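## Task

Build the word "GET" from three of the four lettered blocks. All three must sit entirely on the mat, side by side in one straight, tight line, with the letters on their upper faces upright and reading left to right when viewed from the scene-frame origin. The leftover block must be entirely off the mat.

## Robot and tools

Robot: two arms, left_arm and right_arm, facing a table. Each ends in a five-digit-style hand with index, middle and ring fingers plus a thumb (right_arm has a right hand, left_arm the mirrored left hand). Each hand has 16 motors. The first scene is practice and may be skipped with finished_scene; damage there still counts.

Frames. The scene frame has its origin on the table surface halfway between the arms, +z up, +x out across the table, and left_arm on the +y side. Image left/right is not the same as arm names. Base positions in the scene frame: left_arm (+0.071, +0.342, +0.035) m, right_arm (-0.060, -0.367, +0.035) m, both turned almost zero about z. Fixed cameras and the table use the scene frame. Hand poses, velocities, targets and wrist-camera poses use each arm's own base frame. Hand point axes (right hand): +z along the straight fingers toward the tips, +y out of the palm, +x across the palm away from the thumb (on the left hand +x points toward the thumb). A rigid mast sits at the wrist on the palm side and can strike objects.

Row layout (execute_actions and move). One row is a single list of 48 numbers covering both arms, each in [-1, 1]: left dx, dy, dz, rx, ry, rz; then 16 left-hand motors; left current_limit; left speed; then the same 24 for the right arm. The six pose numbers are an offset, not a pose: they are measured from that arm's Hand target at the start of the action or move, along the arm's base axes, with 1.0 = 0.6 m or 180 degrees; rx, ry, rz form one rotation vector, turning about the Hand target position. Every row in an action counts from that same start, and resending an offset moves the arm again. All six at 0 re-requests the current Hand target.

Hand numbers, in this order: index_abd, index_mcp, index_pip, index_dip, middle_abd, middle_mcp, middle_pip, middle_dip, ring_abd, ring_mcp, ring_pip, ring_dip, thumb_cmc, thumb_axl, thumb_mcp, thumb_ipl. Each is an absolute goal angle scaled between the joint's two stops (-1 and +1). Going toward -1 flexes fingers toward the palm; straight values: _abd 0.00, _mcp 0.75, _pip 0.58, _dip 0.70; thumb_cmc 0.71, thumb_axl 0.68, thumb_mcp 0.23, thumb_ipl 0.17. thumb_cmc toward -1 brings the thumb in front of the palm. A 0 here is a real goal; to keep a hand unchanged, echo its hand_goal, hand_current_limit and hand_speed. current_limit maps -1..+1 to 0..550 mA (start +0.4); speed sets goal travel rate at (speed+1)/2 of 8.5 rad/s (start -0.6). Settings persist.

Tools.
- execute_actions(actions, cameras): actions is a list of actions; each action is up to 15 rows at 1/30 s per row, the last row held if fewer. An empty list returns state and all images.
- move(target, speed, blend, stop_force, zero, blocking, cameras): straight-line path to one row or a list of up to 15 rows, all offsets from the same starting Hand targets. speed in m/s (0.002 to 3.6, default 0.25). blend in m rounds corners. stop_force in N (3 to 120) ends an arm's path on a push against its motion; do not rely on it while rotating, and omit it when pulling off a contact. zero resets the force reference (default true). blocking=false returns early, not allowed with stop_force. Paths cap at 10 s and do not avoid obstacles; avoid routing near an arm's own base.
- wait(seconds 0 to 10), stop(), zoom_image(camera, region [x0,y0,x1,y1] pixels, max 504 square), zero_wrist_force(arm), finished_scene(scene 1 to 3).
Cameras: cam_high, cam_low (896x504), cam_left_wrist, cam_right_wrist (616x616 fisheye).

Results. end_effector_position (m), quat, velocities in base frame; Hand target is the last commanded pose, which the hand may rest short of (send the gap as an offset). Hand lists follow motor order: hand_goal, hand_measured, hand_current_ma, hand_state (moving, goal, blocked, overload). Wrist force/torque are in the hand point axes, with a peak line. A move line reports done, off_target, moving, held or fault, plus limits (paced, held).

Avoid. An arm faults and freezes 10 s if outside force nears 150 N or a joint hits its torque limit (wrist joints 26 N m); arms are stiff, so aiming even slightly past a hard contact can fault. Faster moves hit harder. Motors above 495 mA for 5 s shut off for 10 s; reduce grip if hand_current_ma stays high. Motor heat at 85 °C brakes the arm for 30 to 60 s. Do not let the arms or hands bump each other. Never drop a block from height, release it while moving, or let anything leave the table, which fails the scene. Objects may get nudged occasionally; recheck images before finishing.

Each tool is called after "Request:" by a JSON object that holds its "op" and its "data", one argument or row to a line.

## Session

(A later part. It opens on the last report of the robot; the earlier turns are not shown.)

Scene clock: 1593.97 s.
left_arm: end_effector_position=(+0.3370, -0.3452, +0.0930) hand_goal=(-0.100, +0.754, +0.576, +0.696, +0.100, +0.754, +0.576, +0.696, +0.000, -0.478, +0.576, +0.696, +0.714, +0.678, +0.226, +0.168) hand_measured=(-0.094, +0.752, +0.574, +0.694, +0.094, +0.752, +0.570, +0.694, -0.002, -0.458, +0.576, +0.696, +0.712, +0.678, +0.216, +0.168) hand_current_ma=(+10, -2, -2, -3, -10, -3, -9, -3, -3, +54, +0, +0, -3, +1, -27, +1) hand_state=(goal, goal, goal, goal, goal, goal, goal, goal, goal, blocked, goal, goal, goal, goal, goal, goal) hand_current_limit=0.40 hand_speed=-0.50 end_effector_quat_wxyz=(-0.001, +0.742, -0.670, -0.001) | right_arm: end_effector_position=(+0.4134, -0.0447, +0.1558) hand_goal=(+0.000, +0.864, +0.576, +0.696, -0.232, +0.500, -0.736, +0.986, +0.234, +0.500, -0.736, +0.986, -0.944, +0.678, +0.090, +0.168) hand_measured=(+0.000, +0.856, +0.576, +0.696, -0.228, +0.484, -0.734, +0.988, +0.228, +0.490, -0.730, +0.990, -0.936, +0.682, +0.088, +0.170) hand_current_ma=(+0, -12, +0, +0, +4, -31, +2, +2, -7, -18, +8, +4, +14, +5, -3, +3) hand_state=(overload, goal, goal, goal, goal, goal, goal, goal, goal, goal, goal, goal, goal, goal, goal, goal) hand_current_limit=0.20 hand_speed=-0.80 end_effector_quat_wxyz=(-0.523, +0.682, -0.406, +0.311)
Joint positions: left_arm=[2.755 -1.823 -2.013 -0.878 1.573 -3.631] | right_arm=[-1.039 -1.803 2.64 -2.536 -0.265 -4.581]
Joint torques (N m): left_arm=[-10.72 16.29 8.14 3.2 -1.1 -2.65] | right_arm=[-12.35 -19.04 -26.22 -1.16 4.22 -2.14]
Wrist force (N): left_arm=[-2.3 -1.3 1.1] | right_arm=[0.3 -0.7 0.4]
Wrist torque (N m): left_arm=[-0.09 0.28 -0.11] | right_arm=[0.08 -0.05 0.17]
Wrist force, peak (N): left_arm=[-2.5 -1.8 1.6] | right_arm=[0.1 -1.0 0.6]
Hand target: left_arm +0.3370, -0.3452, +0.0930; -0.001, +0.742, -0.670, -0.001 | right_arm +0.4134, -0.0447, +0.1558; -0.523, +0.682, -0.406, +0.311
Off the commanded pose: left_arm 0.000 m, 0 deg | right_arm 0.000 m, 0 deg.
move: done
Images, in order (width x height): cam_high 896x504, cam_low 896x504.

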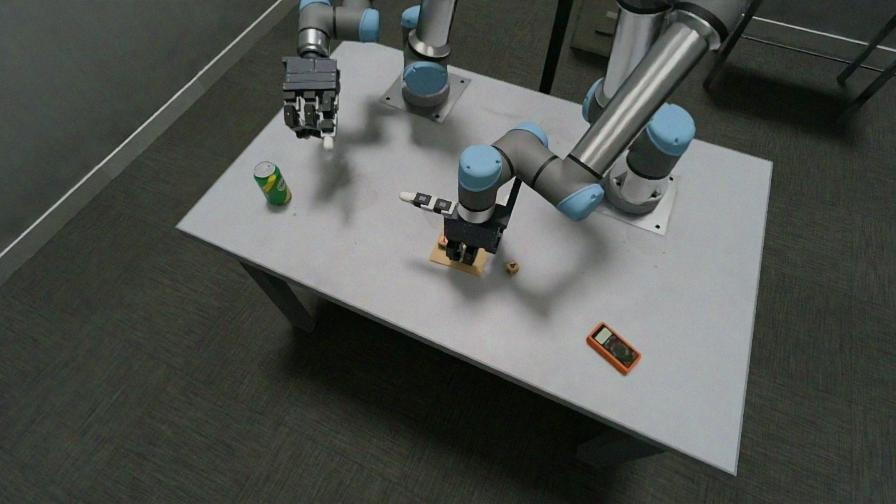

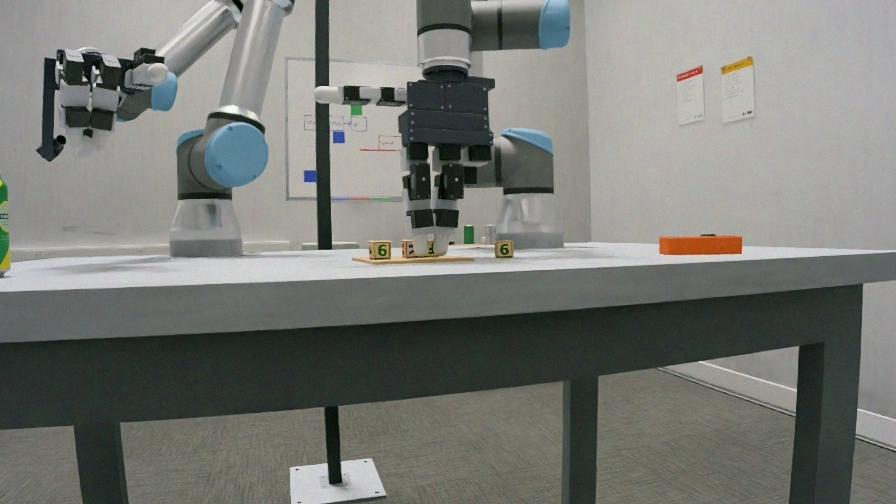

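Request:
{"op": "move", "data": {
  "target": [
    [-0.0310,-0.0032,0,0,0,0,-0.1,0.754,0.576,0.696,0.1,0.754,0.576,0.696,0,-0.479,0.576,0.696,0.714,0.678,0.226,0.168,0.4,-0.5,0,0,0,0,0,0,0,0.863,0.576,0.696,-0.233,0.5,-0.737,0.986,0.233,0.5,-0.737,0.986,-0.945,0.678,0.09,0.168,0.2,-0.8],
    [-0.0112,-0.0012,0,0,0,0,-0.1,0.754,0.576,0.696,0.1,0.754,0.576,0.696,0,-0.479,0.576,0.696,0.714,0.678,0.226,0.168,0.4,-0.5,0,0,0,0,0,0,0,0.863,0.576,0.696,-0.233,0.5,-0.737,0.986,0.233,0.5,-0.737,0.986,-0.945,0.678,0.09,0.168,0.2,-0.8],
    [-0.0112,-0.0012,0.0783,0,0,0,-0.1,0.754,0.576,0.696,0.1,0.754,0.576,0.696,0,-0.479,0.576,0.696,0.714,0.678,0.226,0.168,0.4,-0.5,0,0,0,0,0,0,0,0.863,0.576,0.696,-0.233,0.5,-0.737,0.986,0.233,0.5,-0.737,0.986,-0.945,0.678,0.09,0.168,0.2,-0.8]
  ],
  "speed": [0.04, 0.06, 0.15],
  "cameras": ["cam_high", "cam_low"]
}}

Scene clock: 1630.83 s.
left_arm: end_effector_position=(+0.3302, -0.3460, +0.1399) hand_goal=(-0.100, +0.754, +0.576, +0.696, +0.100, +0.754, +0.576, +0.696, +0.000, -0.478, +0.576, +0.696, +0.714, +0.678, +0.226, +0.168) hand_measured=(-0.094, +0.752, +0.574, +0.694, +0.094, +0.752, +0.570, +0.694, -0.002, -0.458, +0.576, +0.696, +0.712, +0.678, +0.216, +0.168) hand_current_ma=(+10, -2, -2, -3, -10, -3, -8, -3, -3, +53, +0, +0, -3, +1, -26, +1) hand_state=(goal, goal, goal, goal, goal, goal, goal, goal, goal, blocked, goal, goal, goal, goal, goal, goal) hand_current_limit=0.40 hand_speed=-0.50 end_effector_quat_wxyz=(-0.001, +0.742, -0.670, -0.001) | right_arm: end_effector_position=(+0.4134, -0.0447, +0.1558) hand_goal=(+0.000, +0.864, +0.576, +0.696, -0.232, +0.500, -0.736, +0.986, +0.234, +0.500, -0.736, +0.986, -0.944, +0.678, +0.090, +0.168) hand_measured=(+0.000, +0.856, +0.576, +0.696, -0.228, +0.484, -0.734, +0.988, +0.228, +0.490, -0.730, +0.990, -0.936, +0.682, +0.088, +0.170) hand_current_ma=(+0, -12, +0, +0, +4, -31, +2, +2, -7, -18, +8, +4, +14, +5, -3, +3) hand_state=(overload, goal, goal, goal, goal, goal, goal, goal, goal, goal, goal, goal, goal, goal, goal, goal) hand_current_limit=0.20 hand_speed=-0.80 end_effector_quat_wxyz=(-0.523, +0.682, -0.406, +0.311)
Joint positions: left_arm=[2.749 -1.741 -1.97 -1.003 1.573 -3.637] | right_arm=[-1.039 -1.803 2.64 -2.536 -0.265 -4.581]
Joint torques (N m): left_arm=[3.68 42.9 27.49 0.52 1.26 -0.34] | right_arm=[-12.35 -18.3 -26.22 -1.02 4.21 -2.13]
Wrist force (N): left_arm=[-2.4 -1.3 1.4] | right_arm=[0.2 -0.5 0.5]
Wrist torque (N m): left_arm=[-0.10 0.31 -0.24] | right_arm=[0.10 -0.04 0.17]
Wrist force, peak (N): left_arm=[-2.5 -1.2 2.0] | right_arm=[0.3 -0.7 0.6]
Hand target: left_arm +0.3302, -0.3460, +0.1400; -0.001, +0.742, -0.670, -0.001 | right_arm +0.4134, -0.0447, +0.1558; -0.523, +0.682, -0.406, +0.311
Off the commanded pose: left_arm 0.000 m, 0 deg | right_arm 0.000 m, 0 deg.
move: done
Images, in order (width x height): cam_high 896x504, cam_low 896x504.

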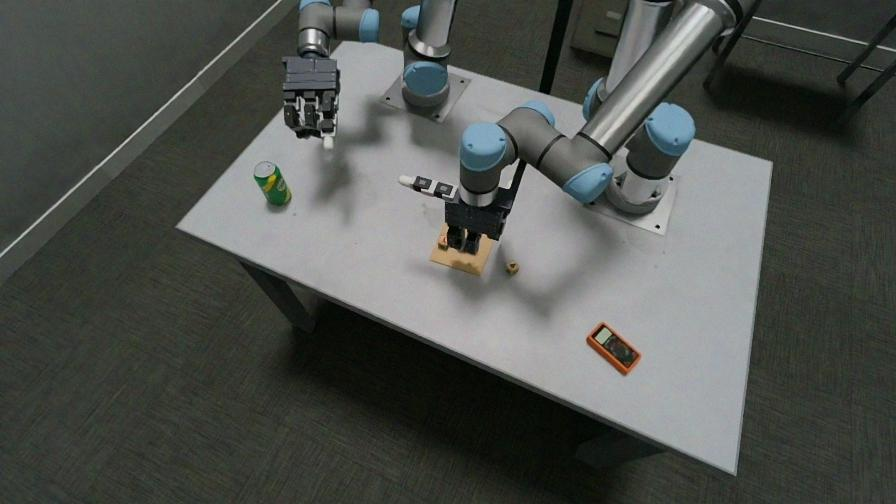

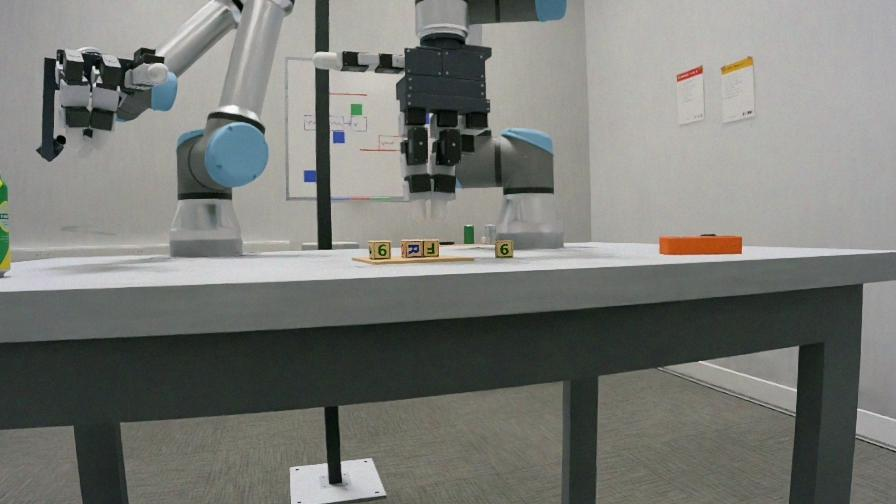

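Request:
{"op": "zoom_image", "data": {
  "camera": "cam_low",
  "region": [330, 190, 550, 290]
}}

Request:
{"op": "zoom_image", "data": {
  "camera": "cam_high",
  "region": [410, 190, 540, 290]
}}

Scaled by 2.291 from the camera's 896x504 image, which has a finer 1280x720 frame.

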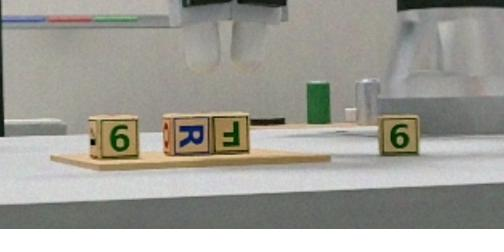

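Scaled by 3.877 from the camera's 896x504 image, which has a finer 1280x720 frame.

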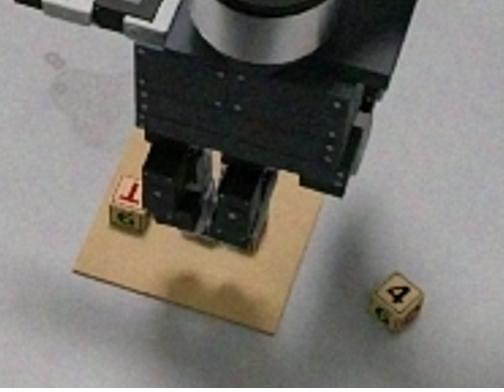

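Request:
{"op": "move", "data": {
  "target": [
    [0.0320,-0.0985,0,0,0,0,-0.1,0.754,0.576,0.696,0.1,0.754,0.576,0.696,0,-0.479,0.576,0.696,0.714,0.678,0.226,0.168,0.4,-0.5,0,0,0,0,0,0,0,0.863,0.576,0.696,-0.233,0.5,-0.737,0.986,0.233,0.5,-0.737,0.986,-0.945,0.678,0.09,0.168,0.2,-0.8],
    [0.0320,-0.0985,-0.0783,0,0,0,-0.1,0.754,0.576,0.696,0.1,0.754,0.576,0.696,0,-0.479,0.576,0.696,0.714,0.678,0.226,0.168,0.4,-0.5,0,0,0,0,0,0,0,0.863,0.576,0.696,-0.233,0.5,-0.737,0.986,0.233,0.5,-0.737,0.986,-0.945,0.678,0.09,0.168,0.2,-0.8]
  ],
  "speed": [0.15, 0.1],
  "cameras": ["cam_high", "cam_low"]
}}

Request:
{"op": "zoom_image", "data": {
  "camera": "cam_low",
  "region": [330, 190, 550, 290]
}}

Request:
{"op": "zoom_image", "data": {
  "camera": "cam_high",
  "region": [410, 190, 540, 290]
}}

Scene clock: 1660.87 s.
left_arm: end_effector_position=(+0.3495, -0.4050, +0.0930) hand_goal=(-0.100, +0.754, +0.576, +0.696, +0.100, +0.754, +0.576, +0.696, +0.000, -0.478, +0.576, +0.696, +0.714, +0.678, +0.226, +0.168) hand_measured=(-0.094, +0.752, +0.574, +0.694, +0.094, +0.752, +0.570, +0.694, -0.002, -0.458, +0.576, +0.696, +0.712, +0.678, +0.216, +0.168) hand_current_ma=(+10, -2, -2, -3, -10, -3, -8, -3, -3, +52, +0, +0, -3, +1, -25, +1) hand_state=(goal, goal, goal, goal, goal, goal, goal, goal, goal, blocked, goal, goal, goal, goal, goal, goal) hand_current_limit=0.40 hand_speed=-0.50 end_effector_quat_wxyz=(-0.001, +0.742, -0.670, -0.001) | right_arm: end_effector_position=(+0.4134, -0.0447, +0.1558) hand_goal=(+0.000, +0.864, +0.576, +0.696, -0.232, +0.500, -0.736, +0.986, +0.234, +0.500, -0.736, +0.986, -0.944, +0.678, +0.090, +0.168) hand_measured=(+0.000, +0.856, +0.576, +0.696, -0.228, +0.484, -0.734, +0.988, +0.228, +0.490, -0.730, +0.990, -0.936, +0.682, +0.088, +0.170) hand_current_ma=(+0, -12, +0, +0, +4, -31, +2, +2, -7, -18, +8, +4, +14, +5, -3, +3) hand_state=(overload, goal, goal, goal, goal, goal, goal, goal, goal, goal, goal, goal, goal, goal, goal, goal) hand_current_limit=0.20 hand_speed=-0.80 end_effector_quat_wxyz=(-0.523, +0.682, -0.406, +0.311)
Joint positions: left_arm=[2.663 -1.92 -1.877 -0.918 1.573 -3.723] | right_arm=[-1.039 -1.803 2.64 -2.536 -0.265 -4.581]
Joint torques (N m): left_arm=[-10.78 19.73 8.71 3.18 -0.65 -2.06] | right_arm=[-12 -18.87 -26.86 -1.08 4.21 -2.16]
Wrist force (N): left_arm=[-2.4 -1.4 1.2] | right_arm=[0.1 -0.6 0.3]
Wrist torque (N m): left_arm=[-0.12 0.30 -0.11] | right_arm=[0.10 -0.03 0.16]
Wrist force, peak (N): left_arm=[-2.6 -1.6 2.1] | right_arm=[0.0 -0.8 0.7]
Hand target: left_arm +0.3494, -0.4051, +0.0930; -0.001, +0.742, -0.670, -0.001 | right_arm +0.4134, -0.0447, +0.1558; -0.523, +0.682, -0.406, +0.311
Off the commanded pose: left_arm 0.000 m, 0 deg | right_arm 0.000 m, 0 deg.
move: done
Images, in order (width x height): cam_high 896x504, cam_low 896x504.

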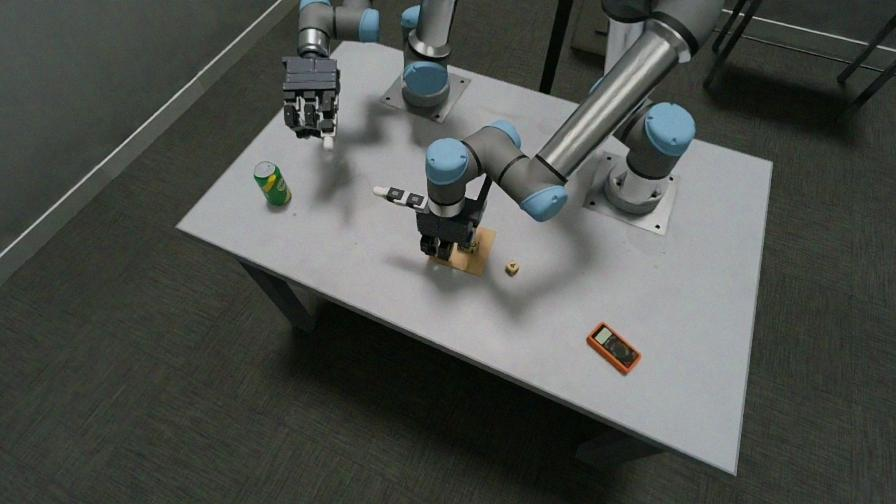

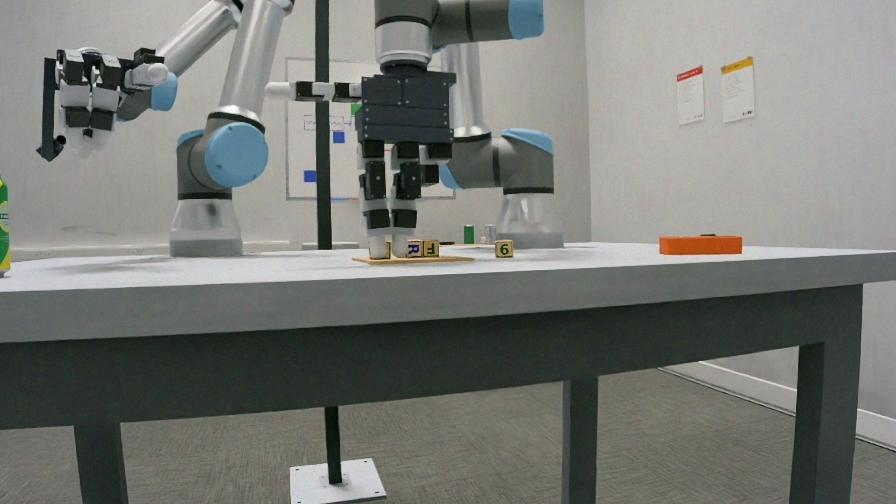

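Scaled by 2.291 from the camera's 896x504 image, which has a finer 1280x720 frame.

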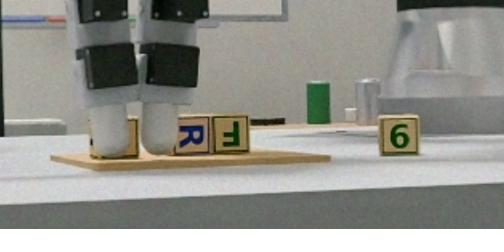

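Scaled by 3.877 from the camera's 896x504 image, which has a finer 1280x720 frame.

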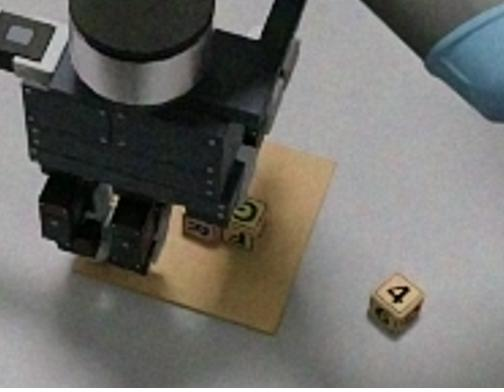

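Request:
{"op": "move", "data": {
  "target": [0.0007,-0.0066,0,0,0,0,-0.1,0.754,0.576,0.696,0.1,0.754,0.576,0.696,0,-0.479,0.576,0.696,0.714,0.678,0.226,0.168,0.4,-0.5,0,0,0,0,0,0,0,0.863,0.576,0.696,-0.233,0.5,-0.737,0.986,0.233,0.5,-0.737,0.986,-0.945,0.678,0.09,0.168,0.2,-0.8],
  "speed": 0.05,
  "cameras": ["cam_low", "cam_left_wrist"]
}}

Request:
{"op": "zoom_image", "data": {
  "camera": "cam_low",
  "region": [350, 220, 450, 270]
}}

Request:
{"op": "zoom_image", "data": {
  "camera": "cam_left_wrist",
  "region": [200, 200, 500, 450]
}}

Scene clock: 1696.33 s.
left_arm: end_effector_position=(+0.3499, -0.4089, +0.0930) hand_goal=(-0.100, +0.754, +0.576, +0.696, +0.100, +0.754, +0.576, +0.696, +0.000, -0.478, +0.576, +0.696, +0.714, +0.678, +0.226, +0.168) hand_measured=(-0.094, +0.752, +0.574, +0.694, +0.094, +0.752, +0.570, +0.694, -0.002, -0.458, +0.576, +0.696, +0.712, +0.678, +0.216, +0.168) hand_current_ma=(+10, -2, -2, -3, -10, -3, -8, -3, -3, +52, +0, +0, -3, +1, -25, +1) hand_state=(goal, goal, goal, goal, goal, goal, goal, goal, goal, blocked, goal, goal, goal, goal, goal, goal) hand_current_limit=0.40 hand_speed=-0.50 end_effector_quat_wxyz=(-0.001, +0.742, -0.670, -0.001) | right_arm: end_effector_position=(+0.4134, -0.0447, +0.1558) hand_goal=(+0.000, +0.864, +0.576, +0.696, -0.232, +0.500, -0.736, +0.986, +0.234, +0.500, -0.736, +0.986, -0.944, +0.678, +0.090, +0.168) hand_measured=(+0.000, +0.856, +0.576, +0.696, -0.228, +0.484, -0.734, +0.988, +0.228, +0.490, -0.730, +0.990, -0.936, +0.682, +0.088, +0.170) hand_current_ma=(+0, -12, +0, +0, +4, -31, +2, +2, -7, -18, +8, +4, +14, +5, -3, +3) hand_state=(overload, goal, goal, goal, goal, goal, goal, goal, goal, goal, goal, goal, goal, goal, goal, goal) hand_current_limit=0.20 hand_speed=-0.80 end_effector_quat_wxyz=(-0.523, +0.682, -0.406, +0.311)
Joint positions: left_arm=[2.657 -1.925 -1.869 -0.92 1.573 -3.729] | right_arm=[-1.039 -1.803 2.64 -2.536 -0.265 -4.581]
Joint torques (N m): left_arm=[-9.64 21.06 27.74 0.58 -1.06 -2.36] | right_arm=[-12.23 -18.27 -25.78 -1.09 3.99 -2.12]
Wrist force (N): left_arm=[-2.5 -1.4 1.3] | right_arm=[0.0 -0.8 0.2]
Wrist torque (N m): left_arm=[-0.12 0.31 -0.11] | right_arm=[0.08 -0.02 0.14]
Wrist force, peak (N): left_arm=[-2.7 -1.7 1.4] | right_arm=[0.1 -0.9 0.5]
Hand target: left_arm +0.3499, -0.4090, +0.0930; -0.001, +0.742, -0.670, -0.001 | right_arm +0.4134, -0.0447, +0.1558; -0.523, +0.682, -0.406, +0.311
Off the commanded pose: left_arm 0.000 m, 0 deg | right_arm 0.000 m, 0 deg.
move: done
camera_calibration:
cam_left_wrist: T_world_to_cam=[[0.584692, 0.811254, 0.00124801, 0.0965931], [0.521985, -0.377385, 0.764926, -0.460676], [0.621021, -0.446595, -0.644117, -0.223216], [0, 0, 0, 1]] pos_world=[0.32261, -0.351901, 0.208486]
Images, in order (width x height): cam_low 896x504, cam_left_wrist 616x616.

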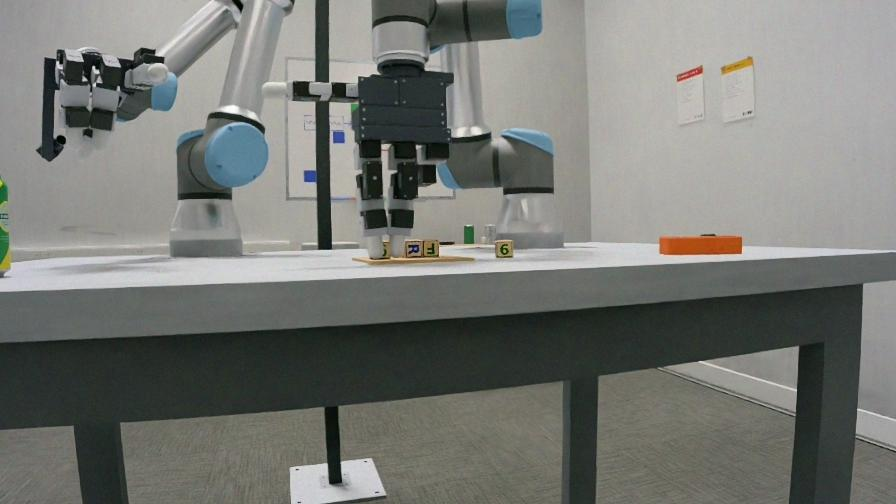

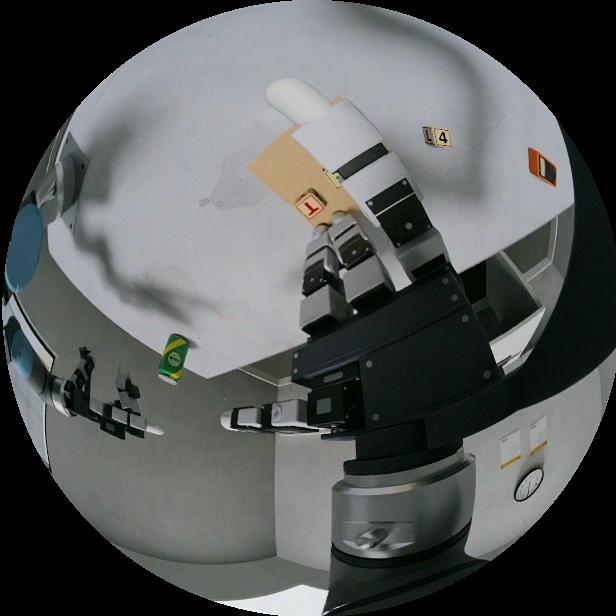

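Scaled by 5.040 from the camera's 896x504 image, which has a finer 1280x720 frame.

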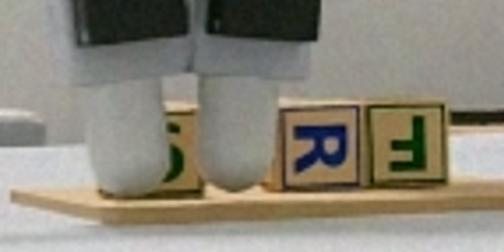

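Scaled by 1.680 from the camera's 616x616 image, which has a finer 880x880 frame.

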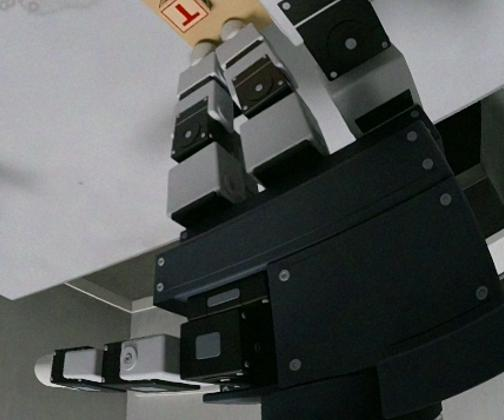

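Request:
{"op": "zoom_image", "data": {
  "camera": "cam_left_wrist",
  "region": [260, 160, 380, 280]
}}

Scaled by 4.200 from the camera's 616x616 image, which has a finer 880x880 frame.

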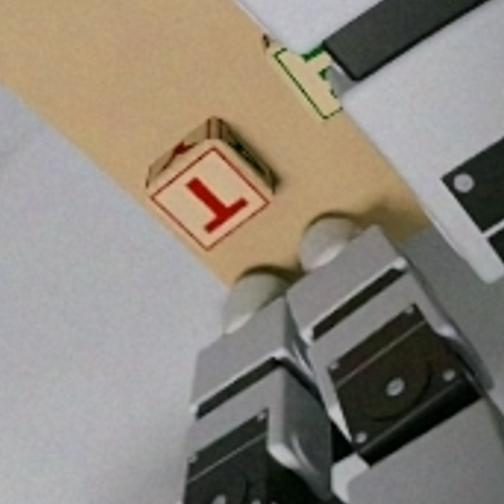

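Request:
{"op": "move", "data": {
  "target": [
    [-0.0418,-0.0042,0,0,0,0,-0.1,0.754,0.576,0.696,0.1,0.754,0.576,0.696,0,-0.479,0.576,0.696,0.714,0.678,0.226,0.168,0.4,-0.5,0,0,0,0,0,0,0,0.863,0.576,0.696,-0.233,0.5,-0.737,0.986,0.233,0.5,-0.737,0.986,-0.945,0.678,0.09,0.168,0.2,-0.8],
    [-0.0219,-0.0022,0,0,0,0,-0.1,0.754,0.576,0.696,0.1,0.754,0.576,0.696,0,-0.479,0.576,0.696,0.714,0.678,0.226,0.168,0.4,-0.5,0,0,0,0,0,0,0,0.863,0.576,0.696,-0.233,0.5,-0.737,0.986,0.233,0.5,-0.737,0.986,-0.945,0.678,0.09,0.168,0.2,-0.8],
    [-0.0219,-0.0022,0.1117,0,0,0,-0.1,0.754,0.576,0.696,0.1,0.754,0.576,0.696,0,-0.479,0.576,0.696,0.714,0.678,0.226,0.168,0.4,-0.5,0,0,0,0,0,0,0,0.863,0.576,0.696,-0.233,0.5,-0.737,0.986,0.233,0.5,-0.737,0.986,-0.945,0.678,0.09,0.168,0.2,-0.8]
  ],
  "speed": [0.04, 0.06, 0.15],
  "cameras": ["cam_low", "cam_left_wrist"]
}}

Request:
{"op": "zoom_image", "data": {
  "camera": "cam_low",
  "region": [350, 220, 450, 270]
}}

Request:
{"op": "zoom_image", "data": {
  "camera": "cam_left_wrist",
  "region": [240, 120, 400, 280]
}}

Scene clock: 1759.27 s.
left_arm: end_effector_position=(+0.3367, -0.4104, +0.1599) hand_goal=(-0.100, +0.754, +0.576, +0.696, +0.100, +0.754, +0.576, +0.696, +0.000, -0.478, +0.576, +0.696, +0.714, +0.678, +0.226, +0.168) hand_measured=(-0.094, +0.752, +0.574, +0.694, +0.094, +0.752, +0.570, +0.694, -0.002, -0.458, +0.576, +0.696, +0.712, +0.678, +0.216, +0.168) hand_current_ma=(+10, -2, -2, -3, -10, -3, -8, -3, -3, +52, +0, +0, -3, +1, -25, +1) hand_state=(goal, goal, goal, goal, goal, goal, goal, goal, goal, blocked, goal, goal, goal, goal, goal, goal) hand_current_limit=0.40 hand_speed=-0.50 end_effector_quat_wxyz=(-0.001, +0.742, -0.670, -0.001) | right_arm: end_effector_position=(+0.4134, -0.0447, +0.1558) hand_goal=(+0.000, +0.864, +0.576, +0.696, -0.232, +0.500, -0.736, +0.986, +0.234, +0.500, -0.736, +0.986, -0.944, +0.678, +0.090, +0.168) hand_measured=(+0.000, +0.856, +0.576, +0.696, -0.228, +0.484, -0.734, +0.988, +0.228, +0.490, -0.730, +0.990, -0.936, +0.682, +0.088, +0.170) hand_current_ma=(+0, -12, +0, +0, +4, -31, +2, +2, -7, -18, +8, +4, +14, +5, -3, +3) hand_state=(overload, goal, goal, goal, goal, goal, goal, goal, goal, goal, goal, goal, goal, goal, goal, goal) hand_current_limit=0.20 hand_speed=-0.80 end_effector_quat_wxyz=(-0.523, +0.682, -0.406, +0.311)
Joint positions: left_arm=[2.643 -1.818 -1.814 -1.083 1.573 -3.742] | right_arm=[-1.039 -1.803 2.64 -2.536 -0.265 -4.581]
Joint torques (N m): left_arm=[5.82 46.79 28.24 0.75 1.26 1.64] | right_arm=[-11.49 -18.5 -25.56 -1.2 4.18 -2.06]
Wrist force (N): left_arm=[-2.4 -1.3 1.3] | right_arm=[0.3 -0.8 0.5]
Wrist torque (N m): left_arm=[-0.11 0.30 -0.23] | right_arm=[0.05 -0.05 0.17]
Wrist force, peak (N): left_arm=[-2.6 -2.1 1.3] | right_arm=[0.3 -0.8 0.5]
Hand target: left_arm +0.3367, -0.4103, +0.1600; -0.001, +0.742, -0.670, -0.001 | right_arm +0.4134, -0.0447, +0.1558; -0.523, +0.682, -0.406, +0.311
Off the commanded pose: left_arm 0.000 m, 0 deg | right_arm 0.000 m, 0 deg.
move: done
camera_calibration:
cam_left_wrist: T_world_to_cam=[[0.584656, 0.81128, 0.0012865, 0.105314], [0.521951, -0.377362, 0.764961, -0.505531], [0.621083, -0.446568, -0.644076, -0.172635], [0, 0, 0, 1]] pos_world=[0.309511, -0.353301, 0.275386]
Images, in order (width x height): cam_low 896x504, cam_left_wrist 616x616.

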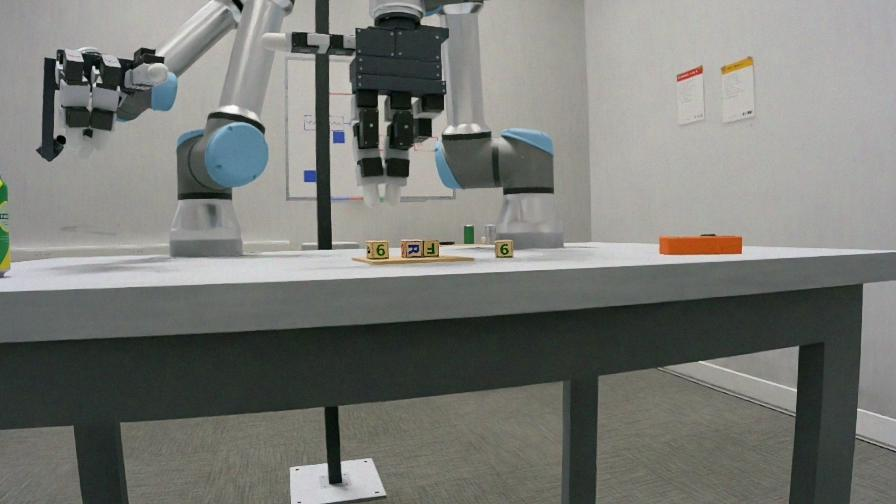

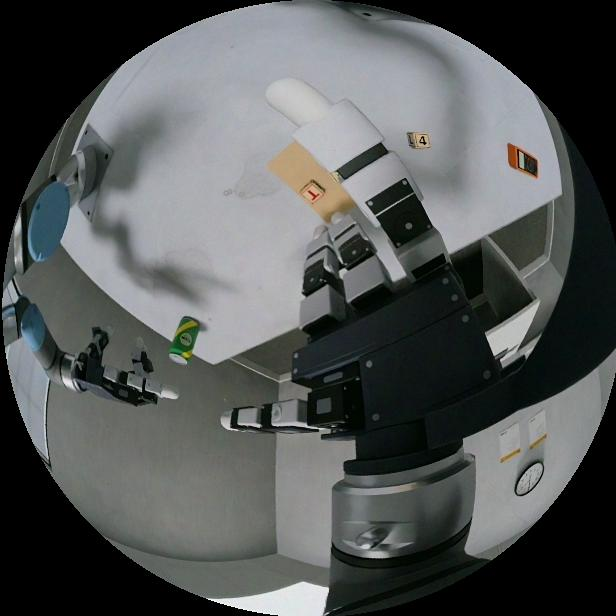

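Scaled by 5.040 from the camera's 896x504 image, which has a finer 1280x720 frame.

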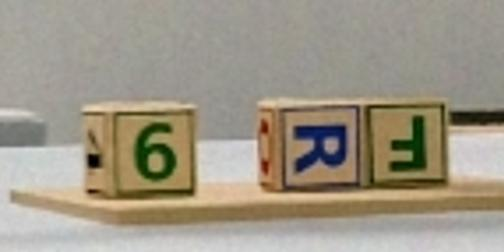

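Scaled by 3.150 from the camera's 616x616 image, which has a finer 880x880 frame.

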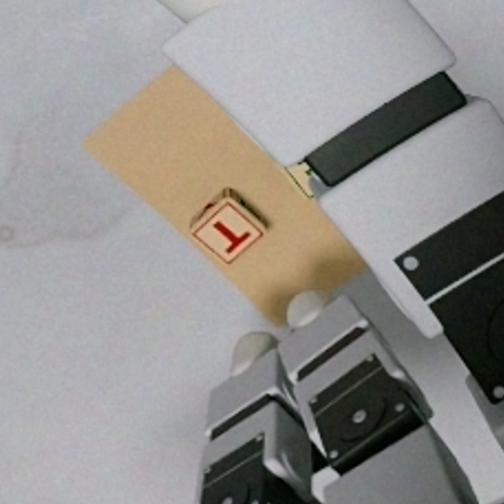

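Request:
{"op": "move", "data": {
  "target": [0.0608,0.0860,0,0,0,-0.5,-0.1,0.754,0.576,0.696,0.1,0.754,0.576,0.696,0,-0.479,0.576,0.696,0.714,0.678,0.226,0.168,0.4,-0.5,0,0,0,0,0,0,0,0.863,0.576,0.696,-0.233,0.5,-0.737,0.986,0.233,0.5,-0.737,0.986,-0.945,0.678,0.09,0.168,0.2,-0.8],
  "speed": 0.3,
  "cameras": ["cam_high", "cam_low"]
}}

Request:
{"op": "zoom_image", "data": {
  "camera": "cam_high",
  "region": [410, 190, 540, 290]
}}

Scene clock: 1803.10 s.
left_arm: end_effector_position=(+0.3732, -0.3587, +0.1600) hand_goal=(-0.100, +0.754, +0.576, +0.696, +0.100, +0.754, +0.576, +0.696, +0.000, -0.478, +0.576, +0.696, +0.714, +0.678, +0.226, +0.168) hand_measured=(-0.094, +0.752, +0.574, +0.694, +0.094, +0.752, +0.570, +0.694, -0.002, -0.458, +0.576, +0.696, +0.712, +0.678, +0.216, +0.168) hand_current_ma=(+10, -2, -2, -3, -10, -3, -8, -3, -3, +52, +0, +0, -3, +1, -25, +1) hand_state=(goal, goal, goal, goal, goal, goal, goal, goal, goal, blocked, goal, goal, goal, goal, goal, goal) hand_current_limit=0.40 hand_speed=-0.50 end_effector_quat_wxyz=(+0.001, -0.051, +0.999, +0.001) | right_arm: end_effector_position=(+0.4134, -0.0447, +0.1558) hand_goal=(+0.000, +0.864, +0.576, +0.696, -0.232, +0.500, -0.736, +0.986, +0.234, +0.500, -0.736, +0.986, -0.944, +0.678, +0.090, +0.168) hand_measured=(+0.000, +0.856, +0.576, +0.696, -0.228, +0.484, -0.734, +0.988, +0.228, +0.490, -0.730, +0.990, -0.936, +0.682, +0.088, +0.170) hand_current_ma=(+0, -12, +0, +0, +4, -31, +2, +2, -7, -18, +8, +4, +14, +5, -3, +3) hand_state=(overload, goal, goal, goal, goal, goal, goal, goal, goal, goal, goal, goal, goal, goal, goal, goal) hand_current_limit=0.20 hand_speed=-0.80 end_effector_quat_wxyz=(-0.523, +0.682, -0.406, +0.311)
Joint positions: left_arm=[2.537 -1.89 -1.719 -1.102 1.573 -2.278] | right_arm=[-1.039 -1.803 2.64 -2.536 -0.265 -4.581]
Joint torques (N m): left_arm=[-11.46 49.98 11.34 3.25 -1.15 2.43] | right_arm=[-11.51 -18.05 -26.08 -1.21 4.02 -2.05]
Wrist force (N): left_arm=[-2.3 -1.5 1.3] | right_arm=[0.2 -0.5 0.3]
Wrist torque (N m): left_arm=[-0.12 0.30 -0.23] | right_arm=[0.11 -0.03 0.17]
Wrist force, peak (N): left_arm=[-2.9 -1.6 1.5] | right_arm=[0.3 -1.0 0.8]
Hand target: left_arm +0.3732, -0.3587, +0.1600; +0.001, -0.051, +0.999, +0.001 | right_arm +0.4134, -0.0447, +0.1558; -0.523, +0.682, -0.406, +0.311
Off the commanded pose: left_arm 0.000 m, 0 deg | right_arm 0.000 m, 0 deg.
move: done
Images, in order (width x height): cam_high 896x504, cam_low 896x504.

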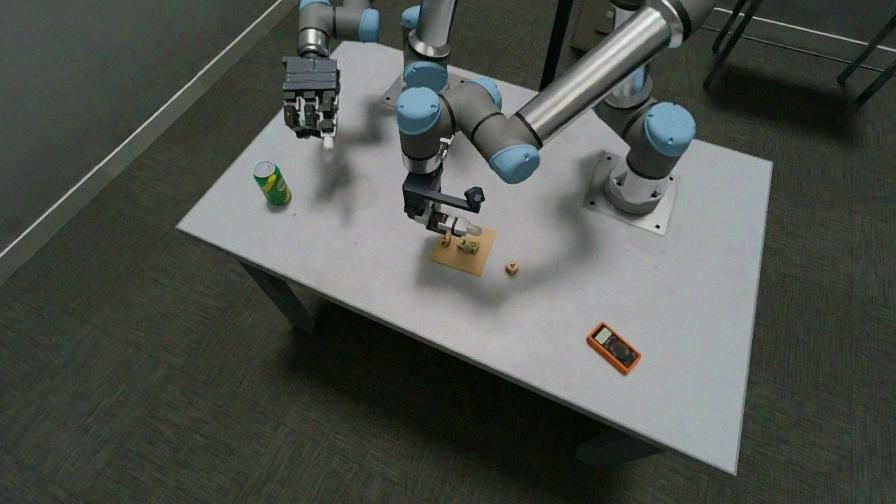

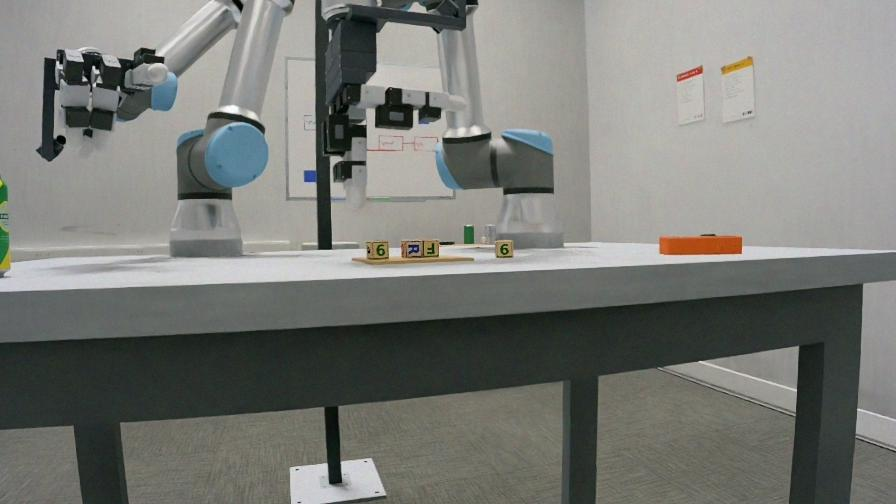

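Scaled by 3.877 from the camera's 896x504 image, which has a finer 1280x720 frame.

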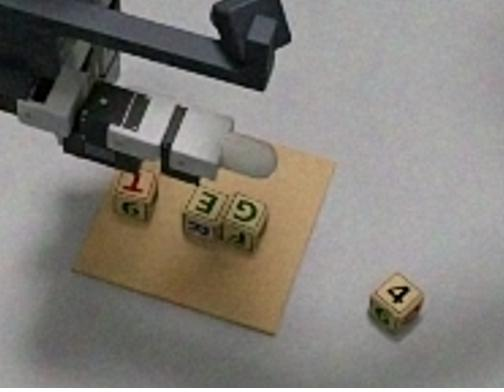

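Request:
{"op": "move", "data": {
  "target": [0,0,-0.1083,0,0,0,-0.1,0.754,0.576,0.696,0.1,0.754,0.576,0.696,0,-0.479,0.576,0.696,0.714,0.678,0.226,0.168,0.4,-0.5,0,0,0,0,0,0,0,0.863,0.576,0.696,-0.233,0.5,-0.737,0.986,0.233,0.5,-0.737,0.986,-0.945,0.678,0.09,0.168,0.2,-0.8],
  "speed": 0.12,
  "cameras": ["cam_high", "cam_low"]
}}

Request:
{"op": "zoom_image", "data": {
  "camera": "cam_low",
  "region": [340, 210, 460, 270]
}}

Request:
{"op": "zoom_image", "data": {
  "camera": "cam_high",
  "region": [410, 210, 510, 290]
}}

Scene clock: 1816.47 s.
left_arm: end_effector_position=(+0.3732, -0.3587, +0.0951) hand_goal=(-0.100, +0.754, +0.576, +0.696, +0.100, +0.754, +0.576, +0.696, +0.000, -0.478, +0.576, +0.696, +0.714, +0.678, +0.226, +0.168) hand_measured=(-0.094, +0.752, +0.574, +0.694, +0.094, +0.752, +0.570, +0.694, -0.002, -0.458, +0.576, +0.696, +0.712, +0.678, +0.216, +0.168) hand_current_ma=(+10, -2, -2, -3, -10, -3, -8, -3, -3, +51, +0, +0, -3, +1, -25, +1) hand_state=(goal, goal, goal, goal, goal, goal, goal, goal, goal, blocked, goal, goal, goal, goal, goal, goal) hand_current_limit=0.40 hand_speed=-0.50 end_effector_quat_wxyz=(+0.001, -0.051, +0.999, +0.001) | right_arm: end_effector_position=(+0.4134, -0.0447, +0.1558) hand_goal=(+0.000, +0.864, +0.576, +0.696, -0.232, +0.500, -0.736, +0.986, +0.234, +0.500, -0.736, +0.986, -0.944, +0.678, +0.090, +0.168) hand_measured=(+0.000, +0.856, +0.576, +0.696, -0.228, +0.484, -0.734, +0.988, +0.228, +0.490, -0.730, +0.990, -0.936, +0.682, +0.088, +0.170) hand_current_ma=(+0, -12, +0, +0, +4, -31, +2, +2, -7, -18, +8, +4, +14, +5, -3, +3) hand_state=(overload, goal, goal, goal, goal, goal, goal, goal, goal, goal, goal, goal, goal, goal, goal, goal) hand_current_limit=0.20 hand_speed=-0.80 end_effector_quat_wxyz=(-0.523, +0.682, -0.406, +0.311)
Joint positions: left_arm=[2.537 -1.97 -1.796 -0.944 1.573 -2.278] | right_arm=[-1.039 -1.803 2.64 -2.536 -0.265 -4.581]
Joint torques (N m): left_arm=[1.09 22.7 8.49 3.36 0.53 0.93] | right_arm=[-11.52 -18.18 -26.68 -1.18 4 -2.12]
Wrist force (N): left_arm=[-2.3 -1.5 1.5] | right_arm=[0.1 -0.8 0.5]
Wrist torque (N m): left_arm=[-0.15 0.30 -0.22] | right_arm=[0.06 -0.04 0.16]
Wrist force, peak (N): left_arm=[-2.4 -1.2 2.3] | right_arm=[0.5 -0.9 0.4]
Hand target: left_arm +0.3732, -0.3587, +0.0950; +0.001, -0.051, +0.999, +0.001 | right_arm +0.4134, -0.0447, +0.1558; -0.523, +0.682, -0.406, +0.311
Off the commanded pose: left_arm 0.000 m, 0 deg | right_arm 0.000 m, 0 deg.
move: done
Images, in order (width x height): cam_high 896x504, cam_low 896x504.

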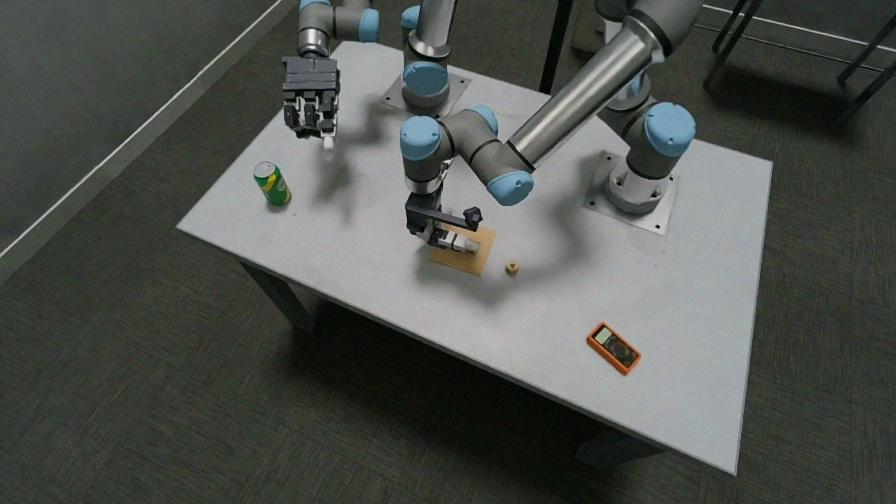

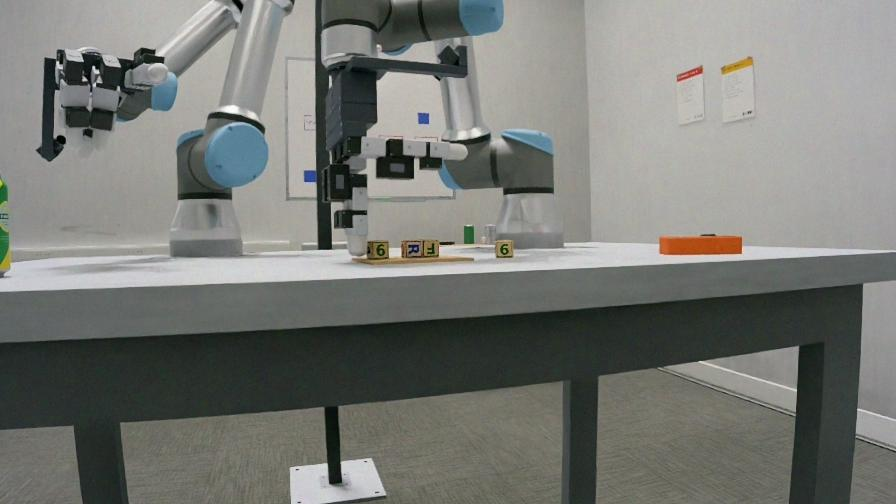

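Scaled by 4.200 from the camera's 896x504 image, which has a finer 1280x720 frame.

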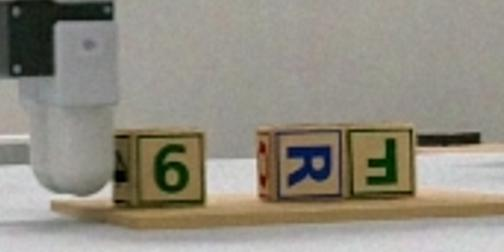

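Scaled by 5.040 from the camera's 896x504 image, which has a finer 1280x720 frame.

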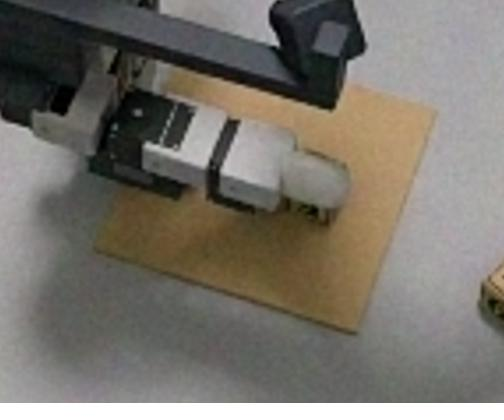

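Request:
{"op": "move", "data": {
  "target": [
    [-0.0057,0.0563,0,0,0,0,-0.1,0.754,0.576,0.696,0.1,0.754,0.576,0.696,0,-0.479,0.576,0.696,0.714,0.678,0.226,0.168,0.4,-0.5,0,0,0,0,0,0,0,0.863,0.576,0.696,-0.233,0.5,-0.737,0.986,0.233,0.5,-0.737,0.986,-0.945,0.678,0.09,0.168,0.2,-0.8],
    [-0.0037,0.0365,0,0,0,0,-0.1,0.754,0.576,0.696,0.1,0.754,0.576,0.696,0,-0.479,0.576,0.696,0.714,0.678,0.226,0.168,0.4,-0.5,0,0,0,0,0,0,0,0.863,0.576,0.696,-0.233,0.5,-0.737,0.986,0.233,0.5,-0.737,0.986,-0.945,0.678,0.09,0.168,0.2,-0.8]
  ],
  "speed": [0.04, 0.06],
  "cameras": ["cam_high", "cam_low"]
}}

Request:
{"op": "zoom_image", "data": {
  "camera": "cam_low",
  "region": [340, 210, 460, 270]
}}

Scene clock: 1836.33 s.
left_arm: end_effector_position=(+0.3710, -0.3368, +0.0950) hand_goal=(-0.100, +0.754, +0.576, +0.696, +0.100, +0.754, +0.576, +0.696, +0.000, -0.478, +0.576, +0.696, +0.714, +0.678, +0.226, +0.168) hand_measured=(-0.094, +0.752, +0.574, +0.694, +0.094, +0.752, +0.572, +0.694, -0.002, -0.458, +0.576, +0.696, +0.712, +0.678, +0.216, +0.168) hand_current_ma=(+10, -2, -2, -3, -10, -3, -7, -3, -3, +51, +0, +0, -3, +1, -25, +1) hand_state=(goal, goal, goal, goal, goal, goal, goal, goal, goal, blocked, goal, goal, goal, goal, goal, goal) hand_current_limit=0.40 hand_speed=-0.50 end_effector_quat_wxyz=(+0.001, -0.051, +0.999, +0.001) | right_arm: end_effector_position=(+0.4134, -0.0447, +0.1558) hand_goal=(+0.000, +0.864, +0.576, +0.696, -0.232, +0.500, -0.736, +0.986, +0.234, +0.500, -0.736, +0.986, -0.944, +0.678, +0.090, +0.168) hand_measured=(+0.000, +0.856, +0.576, +0.696, -0.228, +0.484, -0.734, +0.988, +0.228, +0.490, -0.730, +0.990, -0.936, +0.682, +0.088, +0.170) hand_current_ma=(+0, -12, +0, +0, +4, -31, +2, +2, -7, -18, +8, +4, +14, +5, -3, +3) hand_state=(overload, goal, goal, goal, goal, goal, goal, goal, goal, goal, goal, goal, goal, goal, goal, goal) hand_current_limit=0.20 hand_speed=-0.80 end_effector_quat_wxyz=(-0.523, +0.682, -0.406, +0.311)
Joint positions: left_arm=[2.566 -1.935 -1.849 -0.926 1.573 -2.249] | right_arm=[-1.039 -1.803 2.64 -2.536 -0.265 -4.581]
Joint torques (N m): left_arm=[-10.56 21.22 26.03 0.7 0.39 -2.46] | right_arm=[-11.3 -18.2 -26.11 -1.21 4.04 -1.99]
Wrist force (N): left_arm=[-2.4 -1.3 1.6] | right_arm=[0.2 -0.7 0.5]
Wrist torque (N m): left_arm=[-0.11 0.31 -0.10] | right_arm=[0.06 -0.04 0.16]
Wrist force, peak (N): left_arm=[-2.6 -1.7 1.5] | right_arm=[0.2 -0.8 0.6]
Hand target: left_arm +0.3710, -0.3368, +0.0950; +0.001, -0.051, +0.999, +0.001 | right_arm +0.4134, -0.0447, +0.1558; -0.523, +0.682, -0.406, +0.311
Off the commanded pose: left_arm 0.000 m, 0 deg | right_arm 0.000 m, 0 deg.
move: done
Images, in order (width x height): cam_high 896x504, cam_low 896x504.

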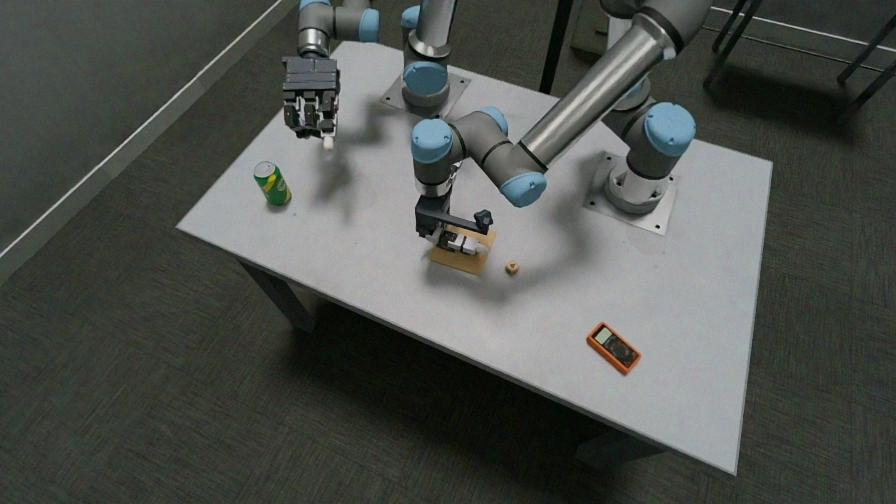

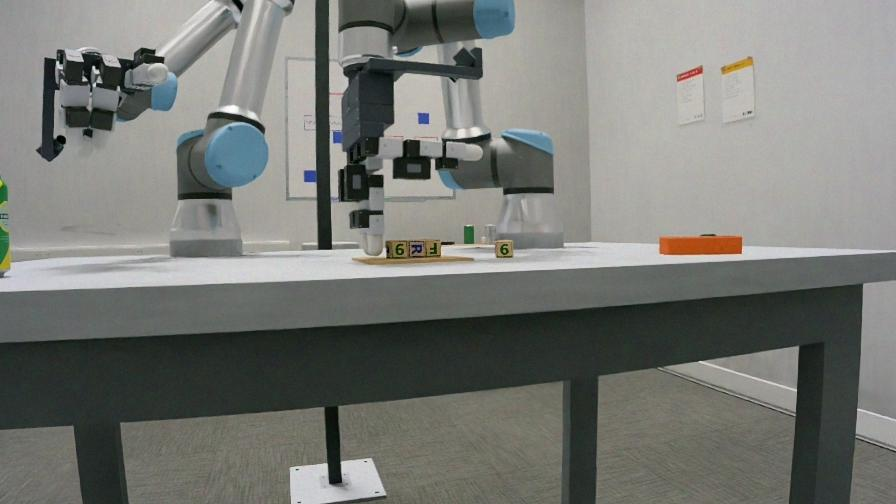

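Scaled by 4.200 from the camera's 896x504 image, which has a finer 1280x720 frame.

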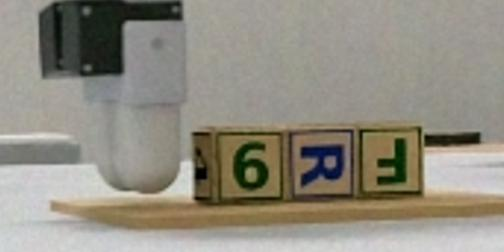

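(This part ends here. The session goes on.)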